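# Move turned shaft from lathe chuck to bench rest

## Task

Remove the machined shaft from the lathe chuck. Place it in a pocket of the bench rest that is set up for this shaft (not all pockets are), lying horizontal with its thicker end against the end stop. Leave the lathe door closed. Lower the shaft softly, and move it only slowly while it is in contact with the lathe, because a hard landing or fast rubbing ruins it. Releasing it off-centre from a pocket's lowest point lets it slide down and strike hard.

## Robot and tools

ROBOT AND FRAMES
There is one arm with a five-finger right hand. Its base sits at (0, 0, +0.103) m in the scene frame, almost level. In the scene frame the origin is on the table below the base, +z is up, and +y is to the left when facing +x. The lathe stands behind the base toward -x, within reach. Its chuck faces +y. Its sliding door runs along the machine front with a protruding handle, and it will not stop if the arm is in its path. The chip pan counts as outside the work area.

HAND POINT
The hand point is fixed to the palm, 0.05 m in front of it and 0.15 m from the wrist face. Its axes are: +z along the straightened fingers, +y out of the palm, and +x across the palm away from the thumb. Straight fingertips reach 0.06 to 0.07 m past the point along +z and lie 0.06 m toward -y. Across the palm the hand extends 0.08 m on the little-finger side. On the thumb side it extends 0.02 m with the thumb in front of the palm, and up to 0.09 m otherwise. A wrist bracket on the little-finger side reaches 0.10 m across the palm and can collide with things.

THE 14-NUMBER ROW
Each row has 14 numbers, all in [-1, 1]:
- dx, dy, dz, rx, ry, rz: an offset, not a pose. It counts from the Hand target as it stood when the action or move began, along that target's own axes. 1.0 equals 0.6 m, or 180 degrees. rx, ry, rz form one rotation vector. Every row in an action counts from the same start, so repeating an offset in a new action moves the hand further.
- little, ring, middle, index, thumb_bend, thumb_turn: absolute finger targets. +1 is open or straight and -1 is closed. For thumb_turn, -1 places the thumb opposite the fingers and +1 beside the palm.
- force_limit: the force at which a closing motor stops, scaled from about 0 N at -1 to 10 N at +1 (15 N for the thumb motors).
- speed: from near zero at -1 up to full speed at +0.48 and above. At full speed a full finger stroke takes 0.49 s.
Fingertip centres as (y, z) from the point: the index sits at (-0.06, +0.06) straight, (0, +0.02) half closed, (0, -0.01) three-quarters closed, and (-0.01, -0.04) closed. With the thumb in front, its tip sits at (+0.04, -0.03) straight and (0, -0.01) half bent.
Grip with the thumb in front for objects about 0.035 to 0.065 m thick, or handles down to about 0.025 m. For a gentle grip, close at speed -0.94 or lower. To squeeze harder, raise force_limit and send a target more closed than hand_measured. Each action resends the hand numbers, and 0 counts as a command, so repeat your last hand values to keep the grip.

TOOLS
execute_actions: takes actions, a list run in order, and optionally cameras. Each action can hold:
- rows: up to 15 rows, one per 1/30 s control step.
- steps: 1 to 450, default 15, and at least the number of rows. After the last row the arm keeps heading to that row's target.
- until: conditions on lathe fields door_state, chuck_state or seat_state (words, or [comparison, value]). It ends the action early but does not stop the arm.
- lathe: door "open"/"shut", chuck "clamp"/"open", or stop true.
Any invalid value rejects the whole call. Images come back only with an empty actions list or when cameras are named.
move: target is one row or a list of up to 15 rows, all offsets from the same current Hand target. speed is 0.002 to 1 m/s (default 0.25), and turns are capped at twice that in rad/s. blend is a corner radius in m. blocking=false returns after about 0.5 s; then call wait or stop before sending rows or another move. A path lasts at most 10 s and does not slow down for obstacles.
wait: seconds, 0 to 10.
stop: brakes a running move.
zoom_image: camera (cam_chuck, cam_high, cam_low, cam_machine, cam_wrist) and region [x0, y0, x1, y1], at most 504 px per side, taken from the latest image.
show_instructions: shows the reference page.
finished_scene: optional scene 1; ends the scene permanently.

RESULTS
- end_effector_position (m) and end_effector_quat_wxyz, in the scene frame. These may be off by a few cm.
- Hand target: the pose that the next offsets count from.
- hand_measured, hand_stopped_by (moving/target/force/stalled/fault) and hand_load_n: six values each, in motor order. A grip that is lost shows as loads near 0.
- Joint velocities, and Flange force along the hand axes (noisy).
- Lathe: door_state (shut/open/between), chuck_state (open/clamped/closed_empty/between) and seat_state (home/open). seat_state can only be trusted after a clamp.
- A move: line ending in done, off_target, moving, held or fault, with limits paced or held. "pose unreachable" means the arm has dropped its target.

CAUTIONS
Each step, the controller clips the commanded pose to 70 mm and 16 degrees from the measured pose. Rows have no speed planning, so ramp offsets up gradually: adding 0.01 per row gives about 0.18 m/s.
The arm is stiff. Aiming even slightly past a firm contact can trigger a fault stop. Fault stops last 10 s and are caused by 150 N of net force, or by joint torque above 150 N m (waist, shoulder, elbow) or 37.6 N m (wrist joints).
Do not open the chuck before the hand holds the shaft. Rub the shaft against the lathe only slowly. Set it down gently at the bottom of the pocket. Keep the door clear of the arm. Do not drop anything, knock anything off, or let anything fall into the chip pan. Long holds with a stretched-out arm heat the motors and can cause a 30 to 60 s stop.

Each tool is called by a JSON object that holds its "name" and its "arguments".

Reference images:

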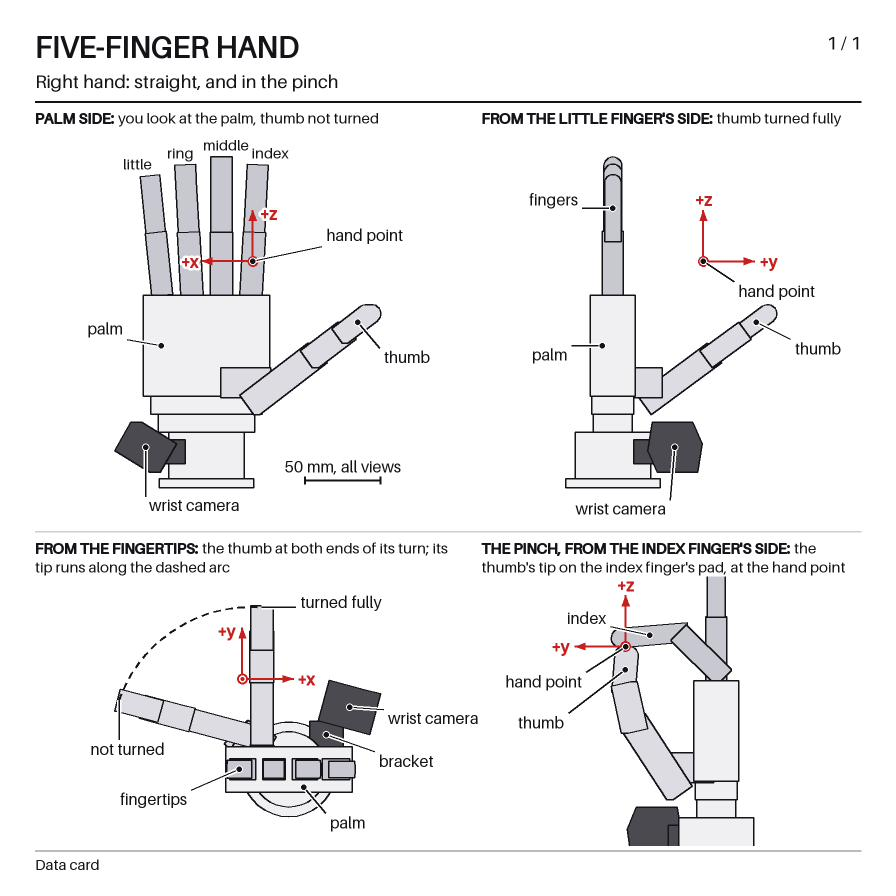

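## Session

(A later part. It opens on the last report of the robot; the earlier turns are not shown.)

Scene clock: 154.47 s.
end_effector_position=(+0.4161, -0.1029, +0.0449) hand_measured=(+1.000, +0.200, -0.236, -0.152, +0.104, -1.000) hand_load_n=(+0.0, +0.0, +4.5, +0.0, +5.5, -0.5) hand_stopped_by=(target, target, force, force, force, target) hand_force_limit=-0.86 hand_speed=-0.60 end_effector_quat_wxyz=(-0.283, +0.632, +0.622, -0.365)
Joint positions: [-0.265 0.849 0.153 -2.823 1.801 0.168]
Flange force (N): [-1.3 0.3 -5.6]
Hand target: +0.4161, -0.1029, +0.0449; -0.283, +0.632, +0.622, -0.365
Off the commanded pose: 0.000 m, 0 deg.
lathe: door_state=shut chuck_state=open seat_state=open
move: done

{"name": "move", "arguments": {"target": [0, 0.0001, -0.001, 0, 0, 0, 1.0, 0.2, -0.53, -0.43, -0.52, -1, -0.86, -0.6], "speed": 0.005, "cameras": ["cam_low", "cam_machine", "cam_wrist", "cam_high"]}}

{"name": "zoom_image", "arguments": {"camera": "cam_low", "region": [480, 240, 560, 330]}}

{"name": "zoom_image", "arguments": {"camera": "cam_machine", "region": [170, 420, 250, 500]}}

{"name": "zoom_image", "arguments": {"camera": "cam_wrist", "region": [300, 150, 600, 504]}}

Scene clock: 155.43 s.
end_effector_position=(+0.4167, -0.1028, +0.0451) hand_measured=(+1.000, +0.200, -0.236, -0.152, +0.104, -1.000) hand_load_n=(+0.0, +0.0, +5.5, +0.0, +4.5, +0.0) hand_stopped_by=(target, target, force, force, force, target) hand_force_limit=-0.86 hand_speed=-0.60 end_effector_quat_wxyz=(-0.283, +0.632, +0.622, -0.365)
Joint positions: [-0.264 0.85 0.154 -2.823 1.802 0.168]
Flange force (N): [-1.1 0.6 3.2]
Hand target: +0.4167, -0.1028, +0.0451; -0.283, +0.632, +0.622, -0.365
Off the commanded pose: 0.000 m, 0 deg.
lathe: door_state=shut chuck_state=open seat_state=open
move: done
Images, in order (width x height): cam_high 896x504, cam_low 896x504, cam_machine 896x504, cam_wrist 896x504.

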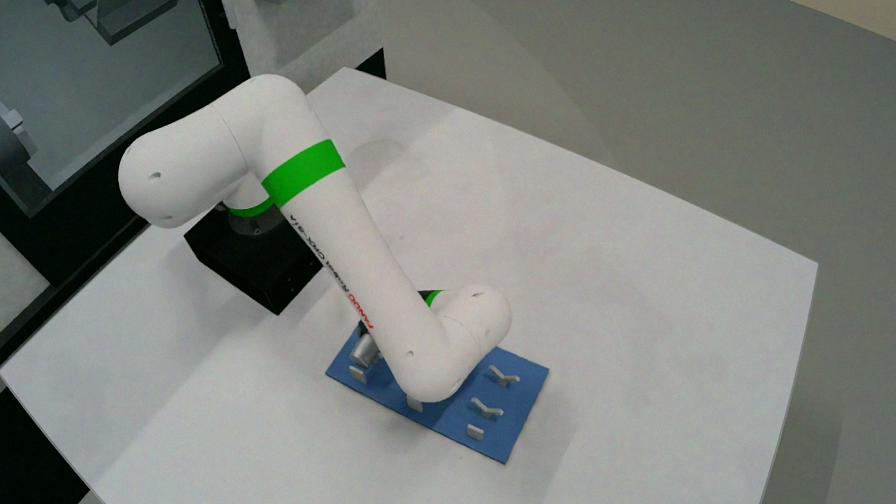

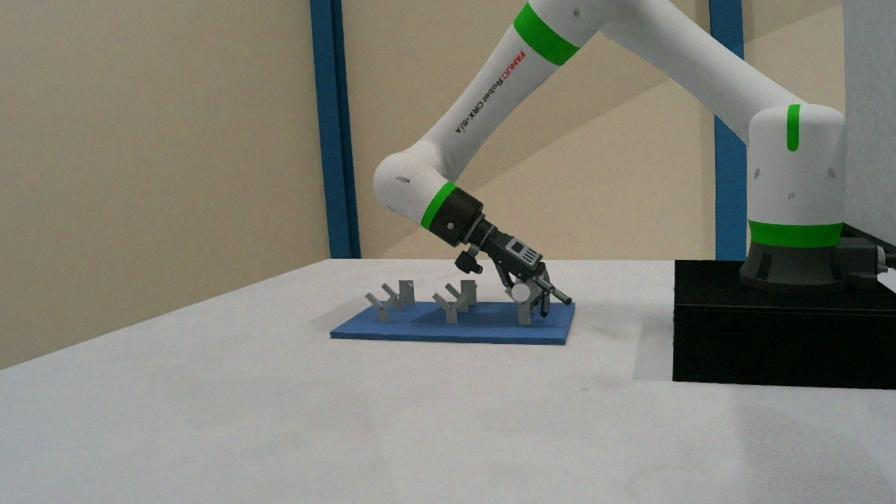

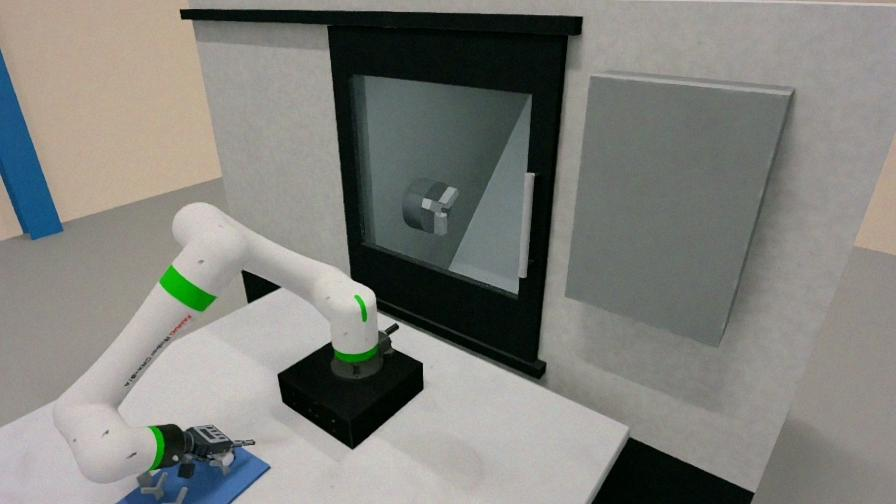

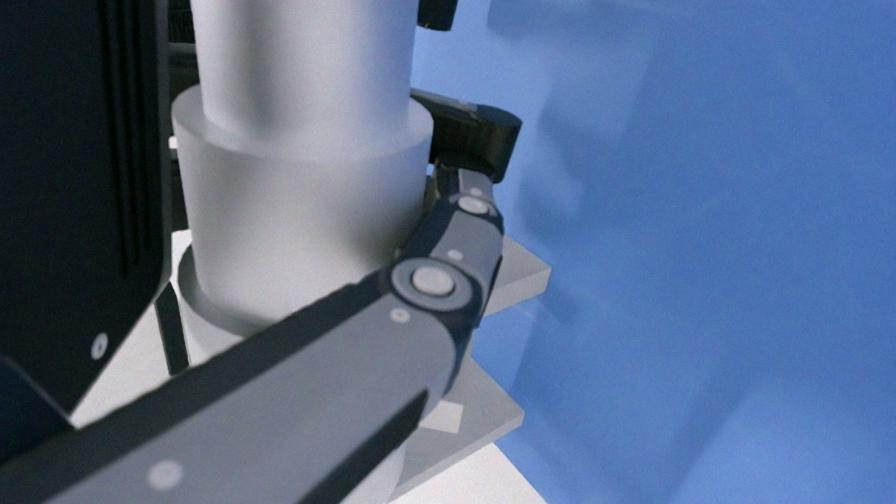

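Scaled by 5.600 from the camera's 896x504 image, which has a finer 1280x720 frame.

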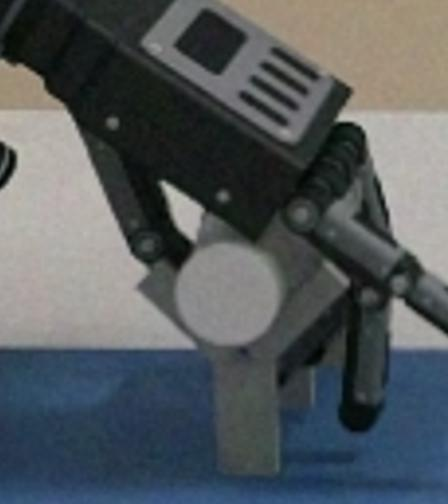

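Scaled by 6.300 from the camera's 896x504 image, which has a finer 1280x720 frame.

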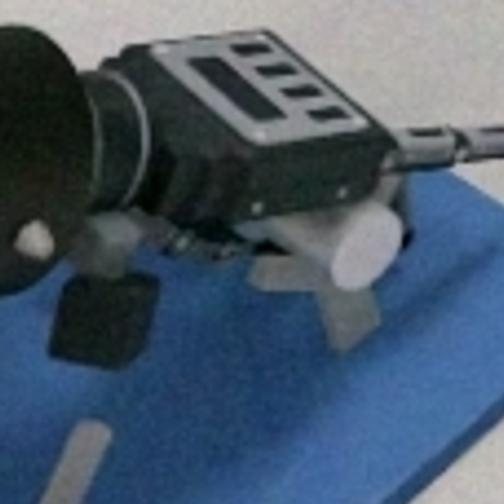

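Scaled by 1.424 from the camera's 896x504 image, which has a finer 1280x720 frame.

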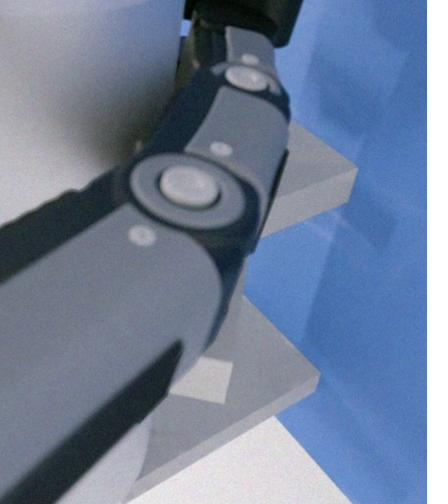

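{"name": "move", "arguments": {"target": [0, -0.0003, 0.0004, 0, 0, 0, 1.0, 0.2, -0.53, -0.43, -0.52, -1, -0.86, -0.6], "speed": 0.005}}

{"name": "execute_actions", "arguments": {"actions": [{"rows": [[0,0,0,0,0,0, 1.0,0.2,-0.14,-0.055,0.2,-1,-0.3,-0.93]], "steps": 30}], "cameras": ["cam_low", "cam_wrist"]}}

{"name": "zoom_image", "arguments": {"camera": "cam_low", "region": [480, 240, 560, 330]}}

Scene clock: 156.47 s.
end_effector_position=(+0.4164, -0.1028, +0.0452) hand_measured=(+1.000, +0.200, -0.236, -0.152, +0.104, -1.000) hand_load_n=(+0.0, +0.0, +5.0, +0.0, +5.0, +0.0) hand_stopped_by=(target, target, force, force, force, target) hand_force_limit=-0.86 hand_speed=-0.60 end_effector_quat_wxyz=(-0.283, +0.632, +0.622, -0.365)
Joint positions: [-0.264 0.849 0.153 -2.823 1.801 0.168]
Flange force (N): [-2.8 3.1 -1.1]
Hand target: +0.4164, -0.1028, +0.0452; -0.283, +0.632, +0.622, -0.365
Off the commanded pose: 0.000 m, 0 deg.
lathe: door_state=shut chuck_state=open seat_state=open
move: done

Scene clock: 157.67 s.
end_effector_position=(+0.4164, -0.1028, +0.0452) hand_measured=(+1.000, +0.200, -0.140, -0.054, +0.200, -1.000) hand_load_n=(+0.0, +0.0, +0.0, +0.0, +0.0, -0.5) hand_stopped_by=(target, target, target, target, target, target) hand_force_limit=-0.30 hand_speed=-0.93 end_effector_quat_wxyz=(-0.283, +0.632, +0.622, -0.365)
Joint positions: [-0.264 0.849 0.153 -2.823 1.801 0.168]
Flange force (N): [-2.9 -0.4 1.1]
Hand target: +0.4164, -0.1028, +0.0452; -0.283, +0.632, +0.622, -0.365
Off the commanded pose: 0.000 m, 0 deg.
lathe: door_state=shut chuck_state=open seat_state=open
Images, in order (width x height): cam_low 896x504, cam_wrist 896x504.

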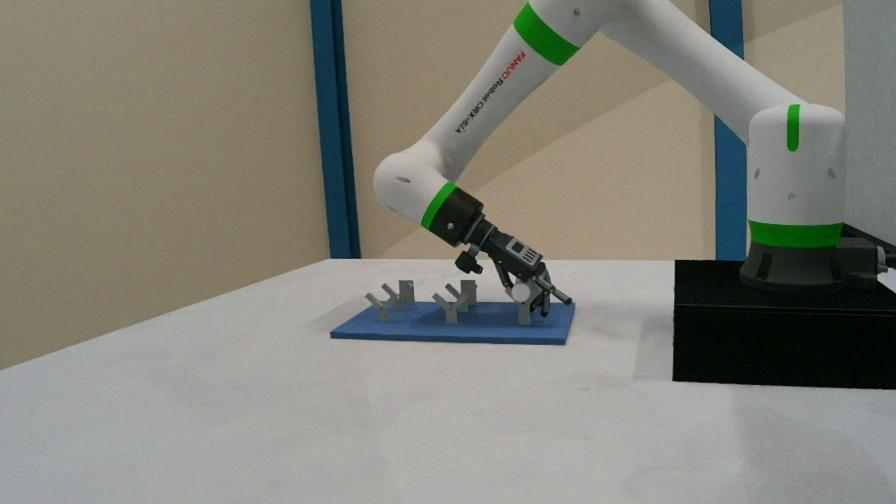

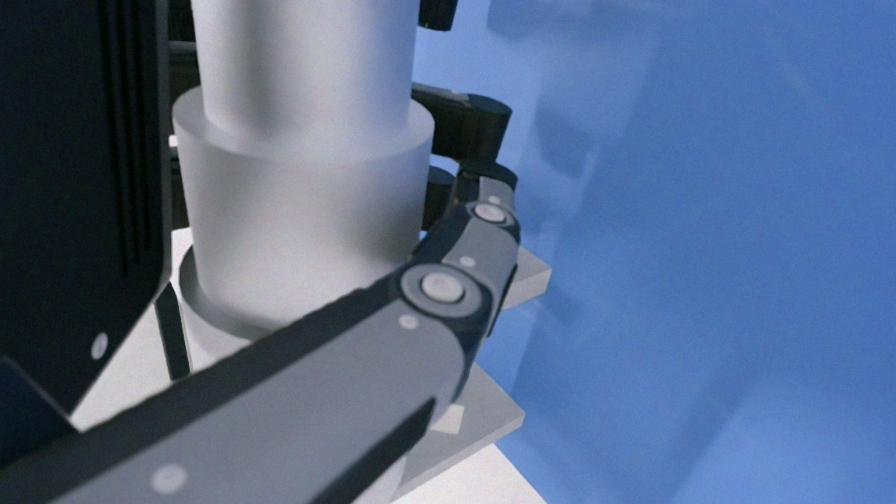

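Scaled by 5.600 from the camera's 896x504 image, which has a finer 1280x720 frame.

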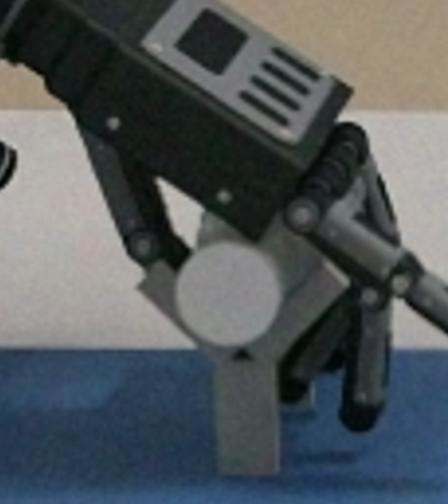

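{"name": "execute_actions", "arguments": {"actions": [{"rows": [[0,0,0,0,0,0, 1.0,1.0,1.0,1.0,0.75,-1,-0.3,-0.6]], "steps": 75}], "cameras": ["cam_low", "cam_wrist"]}}

{"name": "zoom_image", "arguments": {"camera": "cam_low", "region": [480, 240, 560, 330]}}

Scene clock: 160.77 s.
end_effector_position=(+0.4164, -0.1028, +0.0452) hand_measured=(+1.000, +1.000, +1.000, +1.000, +0.750, -1.000) hand_load_n=(+0.0, +0.0, +0.0, +0.0, +0.0, +0.0) hand_stopped_by=(target, target, target, target, target, target) hand_force_limit=-0.30 hand_speed=-0.60 end_effector_quat_wxyz=(-0.283, +0.632, +0.622, -0.365)
Joint positions: [-0.264 0.849 0.153 -2.823 1.801 0.168]
Flange force (N): [-2.6 0.0 0.9]
Hand target: +0.4164, -0.1028, +0.0452; -0.283, +0.632, +0.622, -0.365
Off the commanded pose: 0.000 m, 0 deg.
lathe: door_state=shut chuck_state=open seat_state=open
Images, in order (width x height): cam_low 896x504, cam_wrist 896x504.

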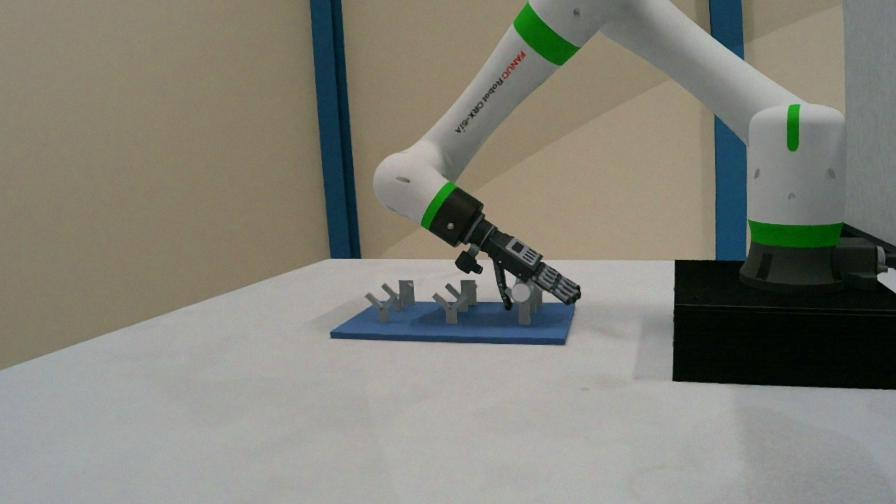

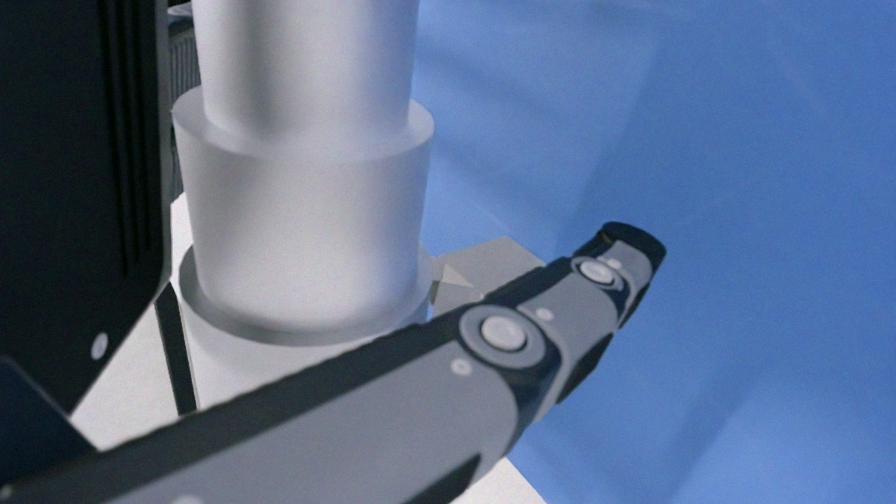

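Scaled by 5.600 from the camera's 896x504 image, which has a finer 1280x720 frame.

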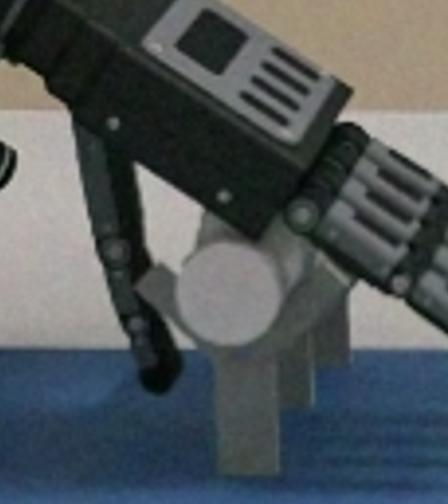

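{"name": "move", "arguments": {"target": [[-0.0018,-0.0135,-0.0096,0,0,0,1,1,1,1,0.75,-1,-0.3,-0.6],[-0.0183,-0.1353,-0.0957,0,0,0,1,1,1,1,0.75,-1,-0.3,-0.6]], "speed": [0.02, 0.08], "blend": 0.005, "cameras": ["cam_low", "cam_wrist", "cam_high", "cam_machine"]}}

{"name": "zoom_image", "arguments": {"camera": "cam_low", "region": [480, 240, 560, 330]}}

{"name": "zoom_image", "arguments": {"camera": "cam_machine", "region": [170, 420, 250, 500]}}

{"name": "zoom_image", "arguments": {"camera": "cam_high", "region": [320, 290, 420, 390]}}

Scene clock: 162.87 s.
end_effector_position=(+0.4164, -0.1028, +0.1452) hand_measured=(+1.000, +1.000, +1.000, +1.000, +0.750, -1.000) hand_load_n=(+0.0, +0.0, -0.5, +0.0, +0.0, +0.0) hand_stopped_by=(target, target, target, target, target, target) hand_force_limit=-0.30 hand_speed=-0.60 end_effector_quat_wxyz=(-0.283, +0.632, +0.622, -0.365)
Joint positions: [-0.263 0.693 0.171 -2.806 1.966 0.226]
Flange force (N): [-0.8 4.0 1.5]
Hand target: +0.4164, -0.1028, +0.1452; -0.283, +0.632, +0.622, -0.365
Off the commanded pose: 0.000 m, 0 deg.
lathe: door_state=shut chuck_state=open seat_state=open
move: done
Images, in order (width x height): cam_high 896x504, cam_low 896x504, cam_machine 896x504, cam_wrist 896x504.

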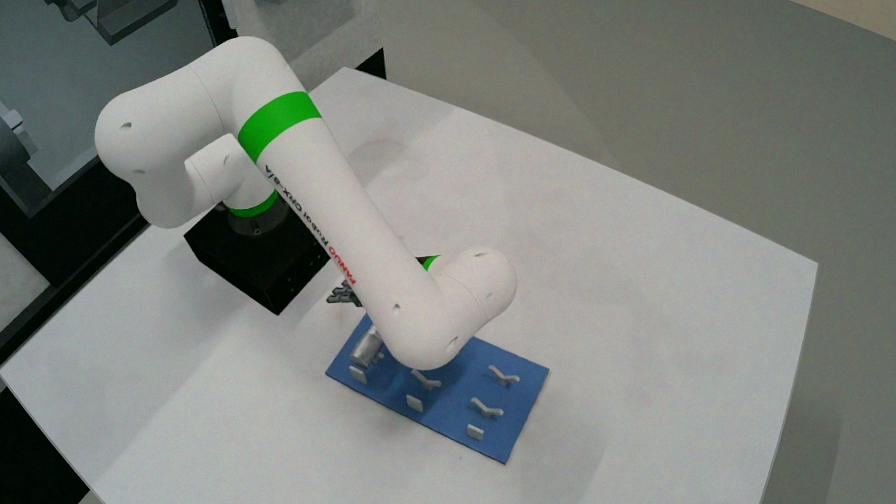

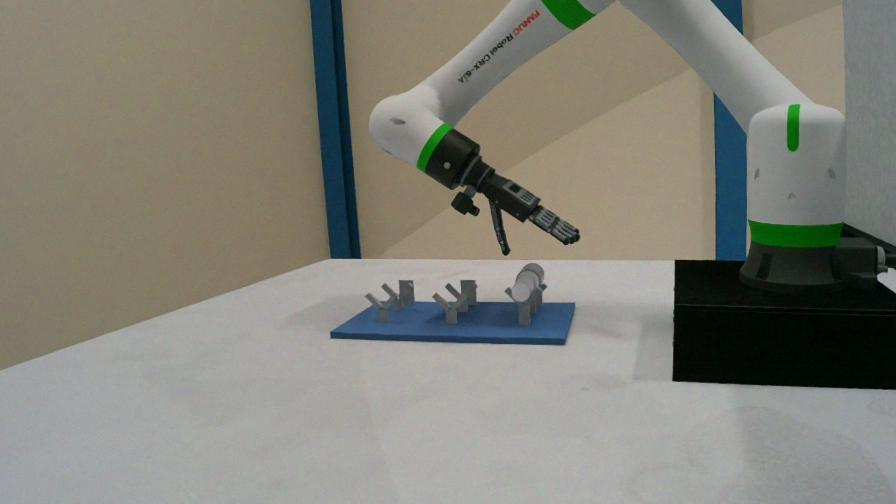

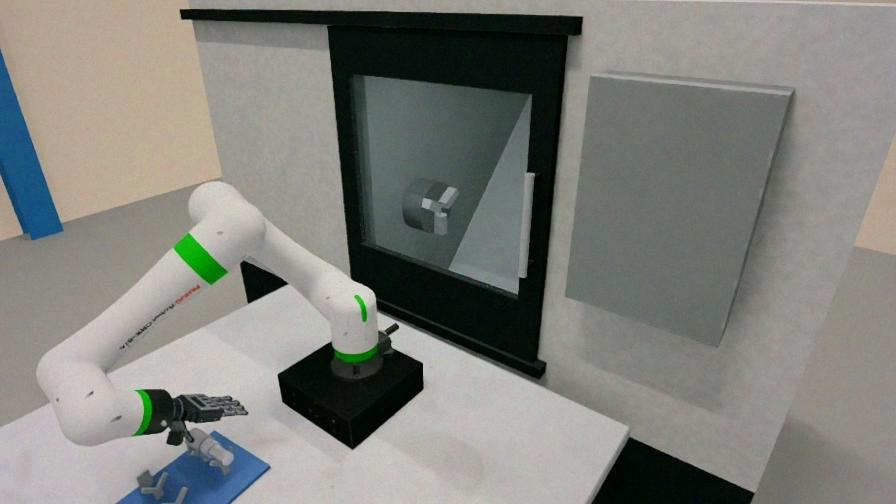

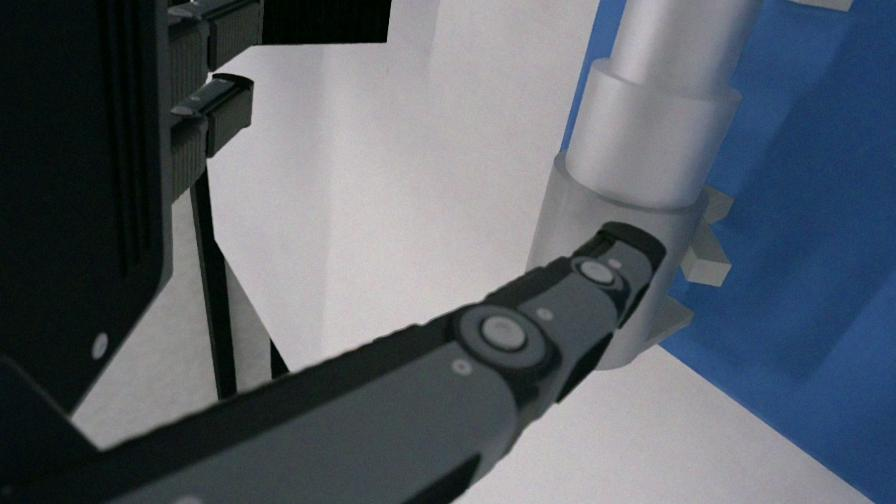

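Scaled by 5.600 from the camera's 896x504 image, which has a finer 1280x720 frame.

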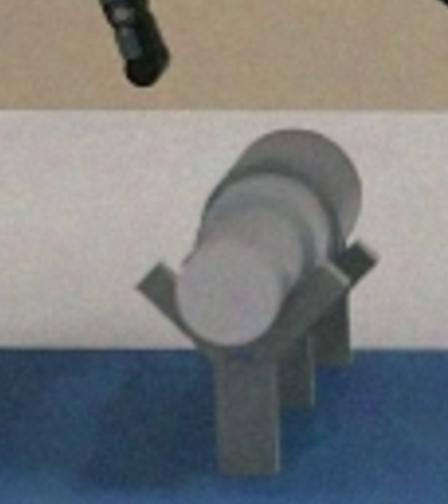

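Scaled by 6.300 from the camera's 896x504 image, which has a finer 1280x720 frame.

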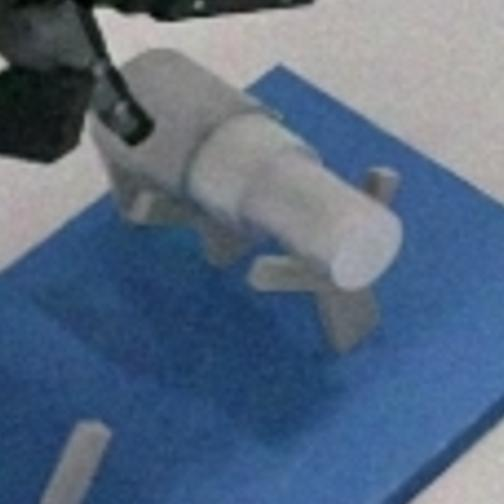

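Scaled by 5.040 from the camera's 896x504 image, which has a finer 1280x720 frame.

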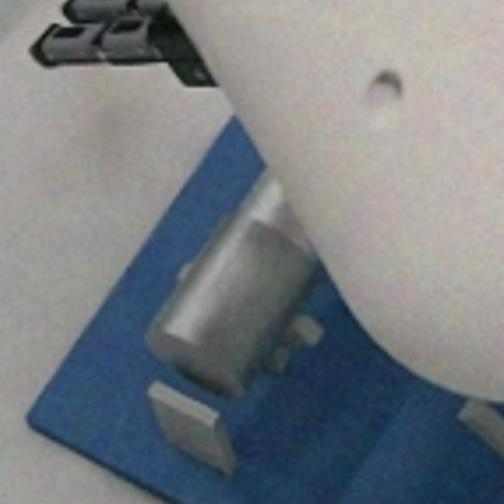

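{"name": "zoom_image", "arguments": {"camera": "cam_wrist", "region": [500, 0, 780, 400]}}

Scaled by 1.260 from the camera's 896x504 image, which has a finer 1280x720 frame.

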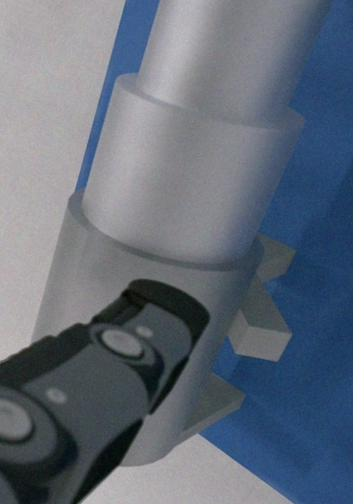

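{"name": "execute_actions", "arguments": {"actions": [{"rows": [[0,0,0,0,0,0, 1,1,1,1,1,1,-0.3,0]], "steps": 36}], "cameras": ["cam_wrist"]}}

{"name": "zoom_image", "arguments": {"camera": "cam_wrist", "region": [500, 0, 780, 400]}}

Scene clock: 164.83 s.
end_effector_position=(+0.4164, -0.1028, +0.1452) hand_measured=(+1.000, +1.000, +1.000, +1.000, +1.000, +1.000) hand_load_n=(+0.0, +0.0, +0.0, +0.0, +0.0, -0.5) hand_stopped_by=(target, target, target, target, target, target) hand_force_limit=-0.30 hand_speed=0.00 end_effector_quat_wxyz=(-0.283, +0.632, +0.622, -0.365)
Joint positions: [-0.263 0.693 0.171 -2.806 1.966 0.226]
Flange force (N): [-1.1 3.9 1.2]
Hand target: +0.4164, -0.1028, +0.1452; -0.283, +0.632, +0.622, -0.365
Off the commanded pose: 0.000 m, 0 deg.
lathe: door_state=shut chuck_state=open seat_state=open
Images, in order (width x height): cam_wrist 896x504.

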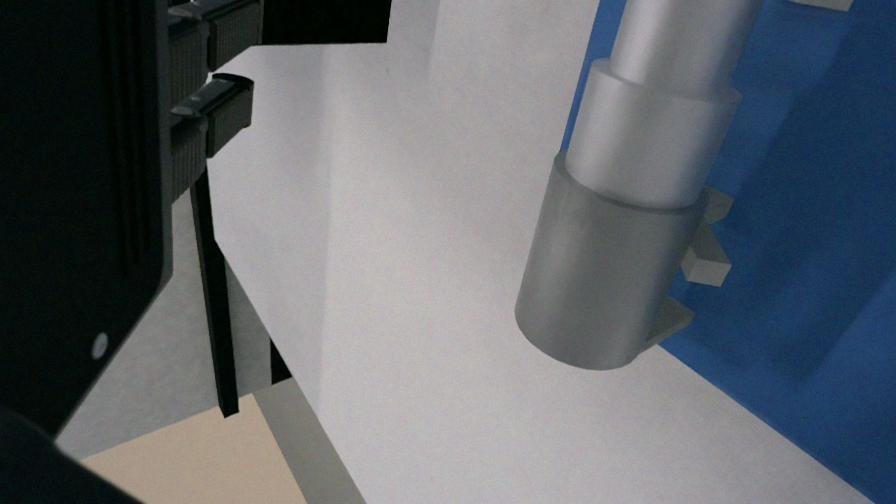

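Scaled by 1.260 from the camera's 896x504 image, which has a finer 1280x720 frame.

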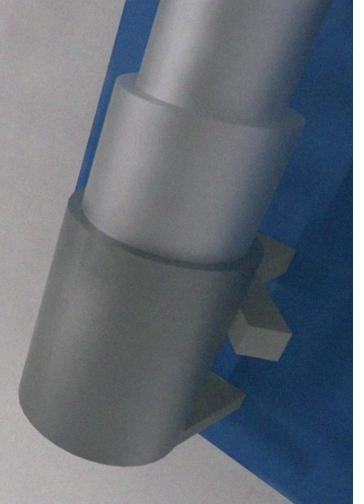

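{"name": "execute_actions", "arguments": {"actions": [{"rows": [[0,0,0,0,0,0, 1,1,1,1,0.1,-1,-0.3,0]], "steps": 36}]}}

Scene clock: 167.50 s.
end_effector_position=(+0.4164, -0.1028, +0.1452) hand_measured=(+1.000, +1.000, +1.000, +1.000, +0.100, -1.000) hand_load_n=(+0.5, +0.0, +0.0, +0.0, +0.0, +0.0) hand_stopped_by=(target, target, target, target, target, target) hand_force_limit=-0.30 hand_speed=0.00 end_effector_quat_wxyz=(-0.283, +0.632, +0.622, -0.365)
Joint positions: [-0.263 0.693 0.171 -2.806 1.966 0.226]
Flange force (N): [-1.2 4.6 0.8]
Hand target: +0.4164, -0.1028, +0.1452; -0.283, +0.632, +0.622, -0.365
Off the commanded pose: 0.000 m, 0 deg.
lathe: door_state=shut chuck_state=open seat_state=open

{"name": "move", "arguments": {"target": [[0.2023,0.0627,-0.0835,0,0,0,1,1,1,1,0.1,-1,-0.3,0],[0.21,0.1817,0.0012,0,0,0,1,1,1,1,0.1,-1,-0.3,0]], "speed": [0.12, 0.06], "blend": 0.02, "cameras": ["cam_low", "cam_wrist", "cam_machine", "cam_high"]}}

{"name": "zoom_image", "arguments": {"camera": "cam_low", "region": [420, 200, 600, 350]}}

{"name": "zoom_image", "arguments": {"camera": "cam_machine", "region": [140, 380, 280, 504]}}

{"name": "zoom_image", "arguments": {"camera": "cam_high", "region": [320, 260, 460, 400]}}

Scene clock: 170.63 s.
end_effector_position=(+0.4739, +0.0150, +0.0424) hand_measured=(+1.000, +1.000, +1.000, +1.000, +0.100, -1.000) hand_load_n=(-0.5, +0.0, +0.0, +0.0, +0.0, +0.0) hand_stopped_by=(target, target, target, target, target, target) hand_force_limit=-0.30 hand_speed=0.00 end_effector_quat_wxyz=(-0.283, +0.632, +0.622, -0.365)
Joint positions: [-0.076 0.969 0.338 -2.977 1.9 0.034]
Flange force (N): [-0.9 4.8 0.8]
Hand target: +0.4739, +0.0150, +0.0424; -0.283, +0.632, +0.622, -0.365
Off the commanded pose: 0.000 m, 0 deg.
lathe: door_state=shut chuck_state=open seat_state=open
move: done
Images, in order (width x height): cam_high 896x504, cam_low 896x504, cam_machine 896x504, cam_wrist 896x504.

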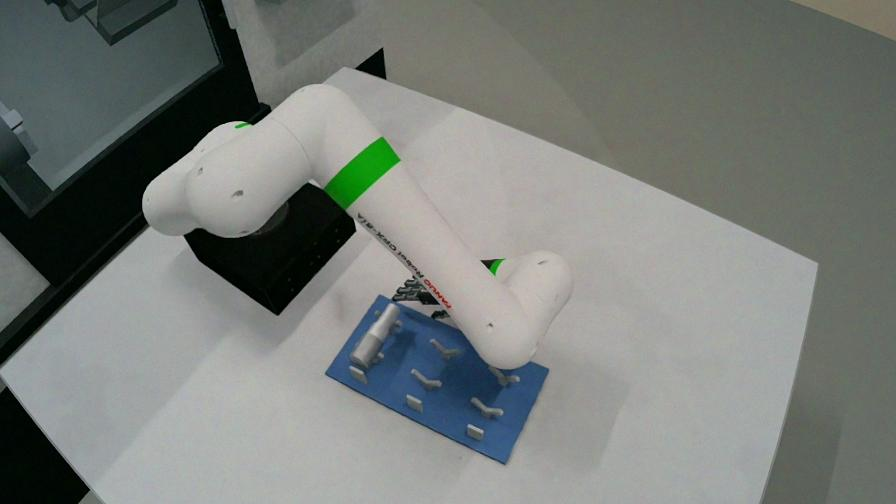

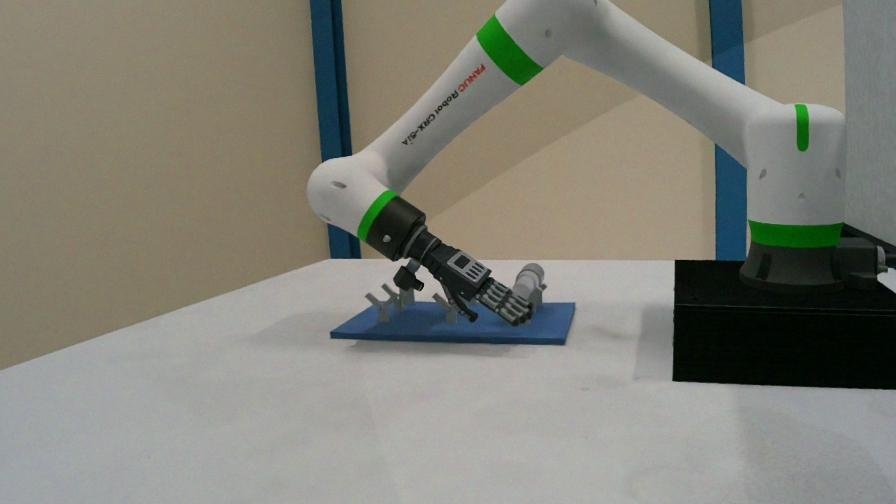

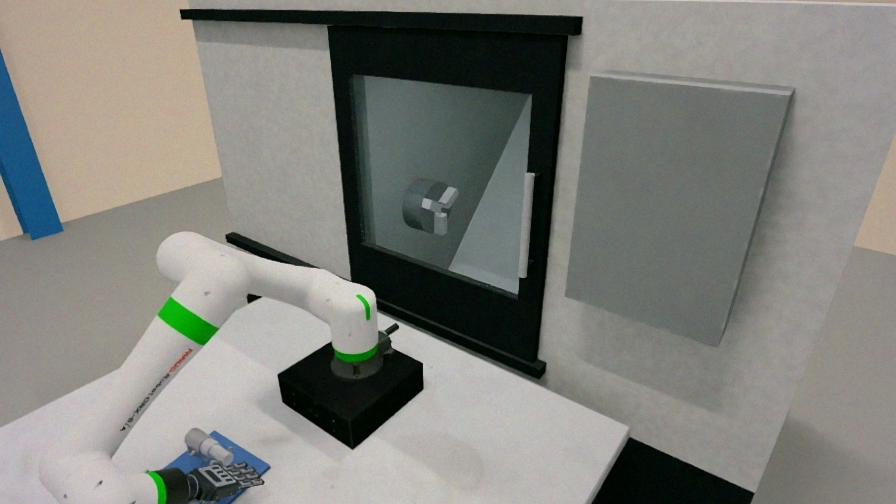

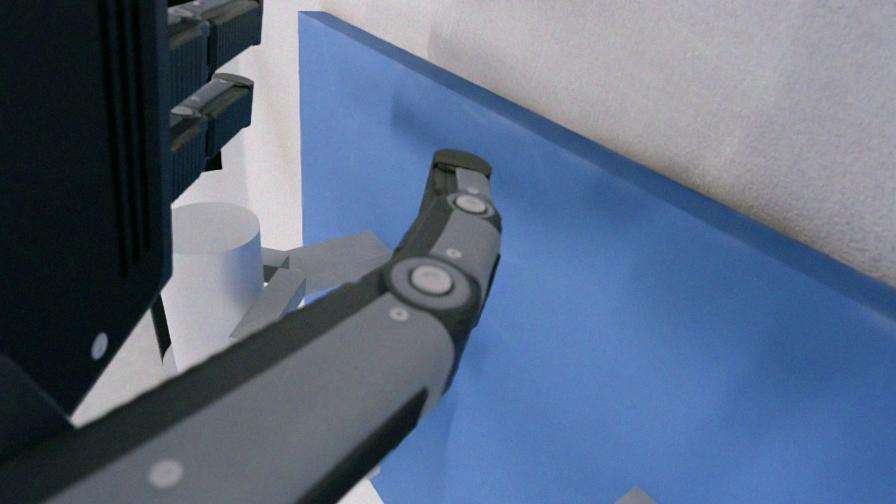

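Scaled by 2.800 from the camera's 896x504 image, which has a finer 1280x720 frame.

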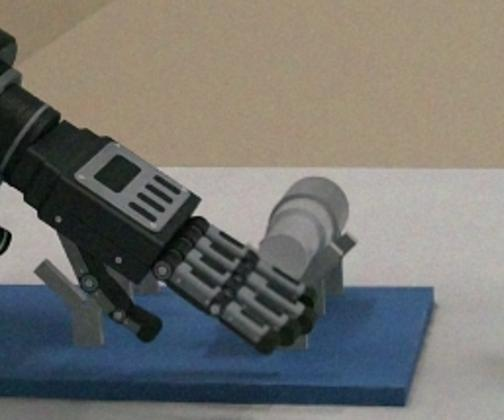

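Scaled by 3.600 from the camera's 896x504 image, which has a finer 1280x720 frame.

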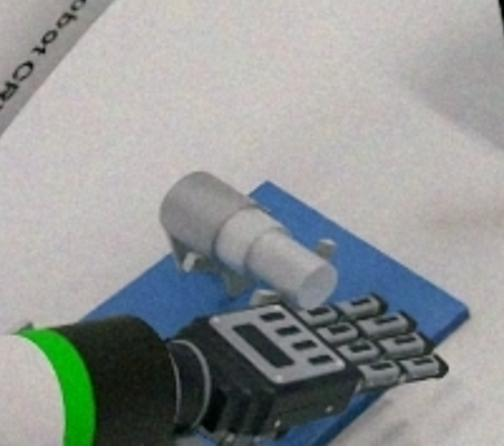

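Scaled by 3.600 from the camera's 896x504 image, which has a finer 1280x720 frame.

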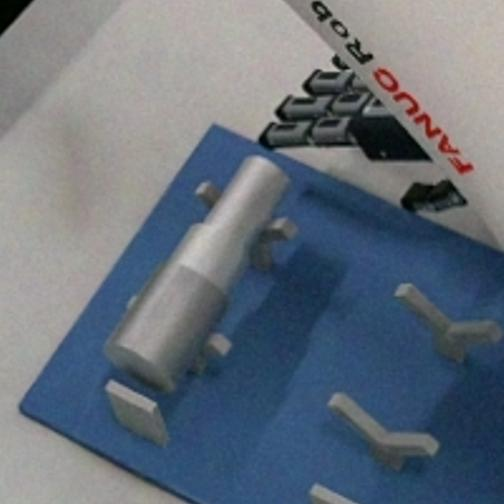

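{"name": "move", "arguments": {"target": [-0.033, 0.0022, 0.0033, 0, 0, 0, 1, 1, 1, 1, 0.1, -1, -0.3, 0], "speed": 0.025, "cameras": ["cam_high", "cam_low"]}}

Scene clock: 172.27 s.
end_effector_position=(+0.4739, -0.0049, +0.0423) hand_measured=(+1.000, +1.000, +1.000, +1.000, +0.100, -1.000) hand_load_n=(+0.0, +0.0, +0.0, +0.0, +0.0, +0.0) hand_stopped_by=(target, target, target, target, target, target) hand_force_limit=-0.30 hand_speed=0.00 end_effector_quat_wxyz=(-0.283, +0.632, +0.622, -0.365)
Joint positions: [-0.104 0.965 0.337 -2.952 1.899 0.059]
Flange force (N): [-0.8 4.6 1.4]
Hand target: +0.4739, -0.0049, +0.0423; -0.283, +0.632, +0.622, -0.365
Off the commanded pose: 0.000 m, 0 deg.
lathe: door_state=shut chuck_state=open seat_state=open
move: done
Images, in order (width x height): cam_high 896x504, cam_low 896x504.

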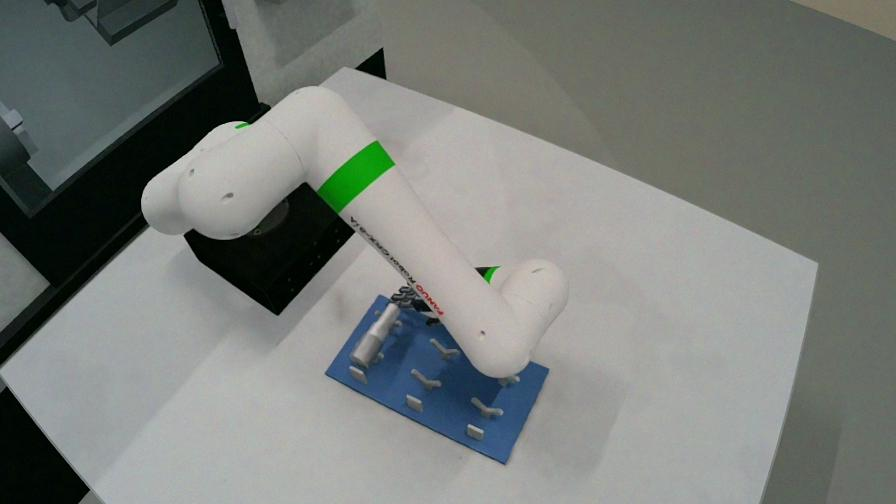

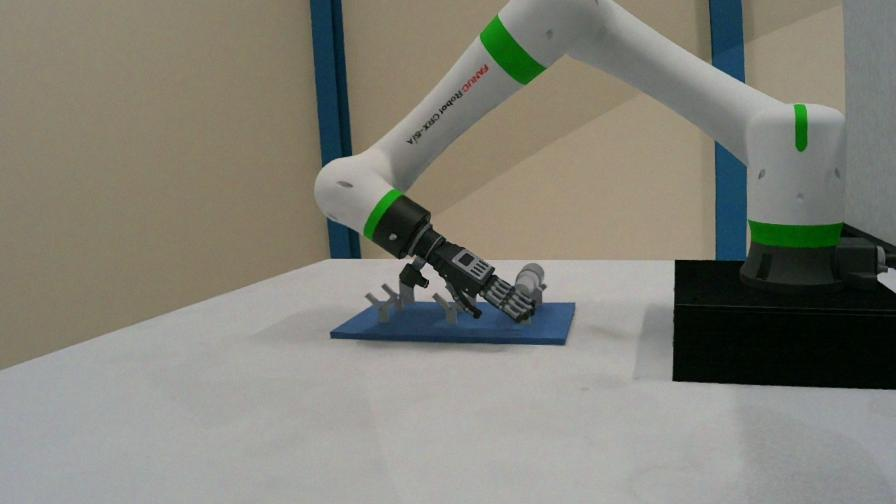

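{"name": "zoom_image", "arguments": {"camera": "cam_high", "region": [320, 270, 500, 400]}}

{"name": "zoom_image", "arguments": {"camera": "cam_low", "region": [430, 230, 600, 360]}}

Scaled by 2.800 from the camera's 896x504 image, which has a finer 1280x720 frame.

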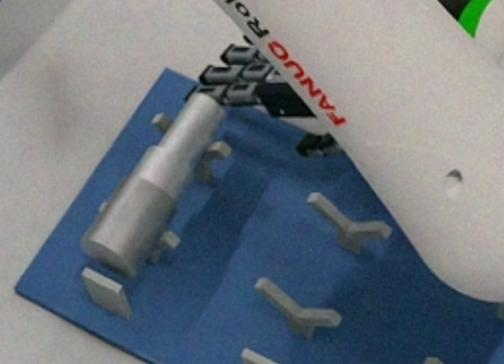

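Scaled by 2.965 from the camera's 896x504 image, which has a finer 1280x720 frame.

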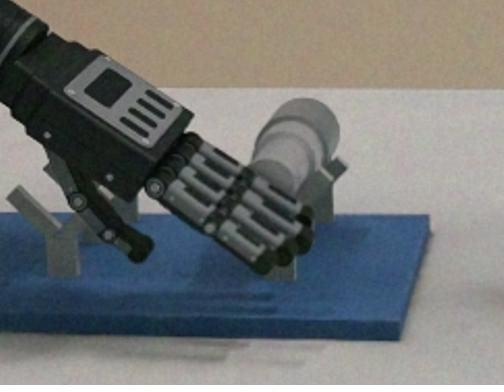

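{"name": "move", "arguments": {"target": [-0.0058, 0.0004, 0.0006, 0, 0, 0, 1, 1, 1, 1, 0.1, -1, -0.3, 0], "speed": 0.006}}

{"name": "move", "arguments": {"target": [-0.0033, 0.0002, 0.0003, 0, 0, 0, 1, 1, 1, 1, 0.1, -1, -0.3, 0], "speed": 0.005}}

Scene clock: 173.23 s.
end_effector_position=(+0.4739, -0.0084, +0.0423) hand_measured=(+1.000, +1.000, +1.000, +1.000, +0.100, -1.000) hand_load_n=(+0.0, +0.0, +0.0, +0.0, +0.0, +0.0) hand_stopped_by=(target, target, target, target, target, target) hand_force_limit=-0.30 hand_speed=0.00 end_effector_quat_wxyz=(-0.283, +0.632, +0.622, -0.365)
Joint positions: [-0.109 0.965 0.337 -2.947 1.899 0.063]
Flange force (N): [-0.7 4.5 0.9]
Hand target: +0.4739, -0.0084, +0.0423; -0.283, +0.632, +0.622, -0.365
Off the commanded pose: 0.000 m, 0 deg.
lathe: door_state=shut chuck_state=open seat_state=open
move: done

Scene clock: 173.93 s.
end_effector_position=(+0.4739, -0.0104, +0.0423) hand_measured=(+1.000, +1.000, +1.000, +1.000, +0.100, -1.000) hand_load_n=(+0.0, +0.0, -0.5, +0.0, +0.0, +0.0) hand_stopped_by=(target, target, target, target, target, target) hand_force_limit=-0.30 hand_speed=0.00 end_effector_quat_wxyz=(-0.283, +0.632, +0.622, -0.365)
Joint positions: [-0.112 0.964 0.337 -2.945 1.899 0.066]
Flange force (N): [2.1 4.1 0.1]
Hand target: +0.4739, -0.0104, +0.0423; -0.283, +0.632, +0.622, -0.365
Off the commanded pose: 0.000 m, 0 deg.
lathe: door_state=shut chuck_state=open seat_state=open
move: done

{"name": "move", "arguments": {"target": [-0.0033, 0.0002, 0.0003, 0, 0, 0, 1, 1, 1, 1, 0.1, -1, -0.3, 0], "speed": 0.005}}

{"name": "move", "arguments": {"target": [-0.0033, 0.0002, 0.0003, 0, 0, 0, 1, 1, 1, 1, 0.1, -1, -0.3, 0], "speed": 0.005, "cameras": ["cam_high", "cam_low"]}}

Scene clock: 174.80 s.
end_effector_position=(+0.4739, -0.0124, +0.0424) hand_measured=(+1.000, +1.000, +1.000, +1.000, +0.100, -1.000) hand_load_n=(+0.0, +0.0, +0.0, +0.0, +0.0, +0.0) hand_stopped_by=(target, target, target, target, target, target) hand_force_limit=-0.30 hand_speed=0.00 end_effector_quat_wxyz=(-0.283, +0.632, +0.622, -0.365)
Joint positions: [-0.115 0.964 0.337 -2.942 1.899 0.068]
Flange force (N): [2.6 4.2 -1.1]
Hand target: +0.4739, -0.0124, +0.0424; -0.283, +0.632, +0.622, -0.365
Off the commanded pose: 0.000 m, 0 deg.
lathe: door_state=shut chuck_state=open seat_state=open
move: done

Scene clock: 175.50 s.
end_effector_position=(+0.4739, -0.0144, +0.0424) hand_measured=(+1.000, +1.000, +1.000, +1.000, +0.100, -1.000) hand_load_n=(+0.0, +0.0, +0.0, +0.0, +0.0, +0.0) hand_stopped_by=(target, target, target, target, target, target) hand_force_limit=-0.30 hand_speed=0.00 end_effector_quat_wxyz=(-0.283, +0.632, +0.622, -0.365)
Joint positions: [-0.118 0.964 0.338 -2.94 1.899 0.071]
Flange force (N): [2.6 4.2 -0.4]
Hand target: +0.4739, -0.0144, +0.0424; -0.283, +0.632, +0.622, -0.365
Off the commanded pose: 0.000 m, 0 deg.
lathe: door_state=shut chuck_state=open seat_state=open
move: done
Images, in order (width x height): cam_high 896x504, cam_low 896x504.

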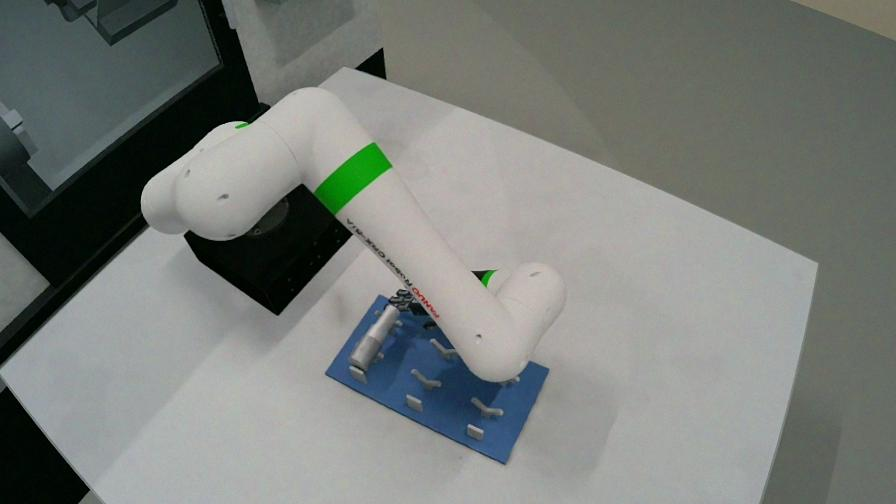

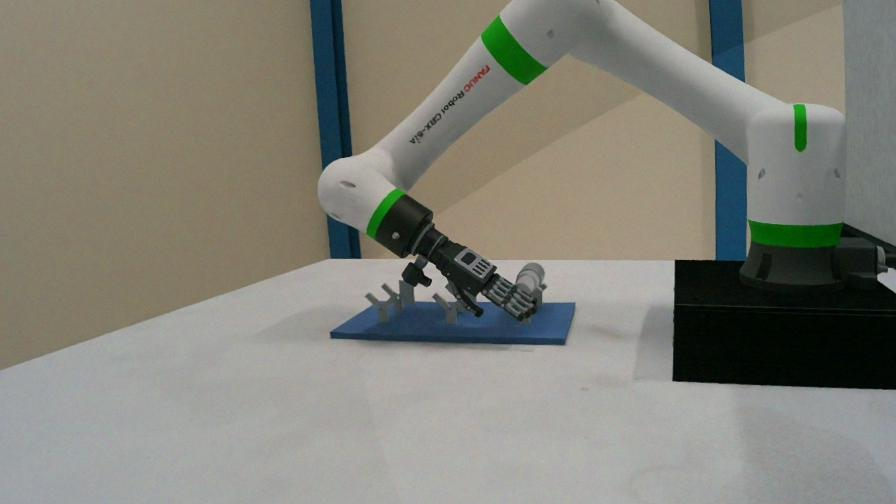

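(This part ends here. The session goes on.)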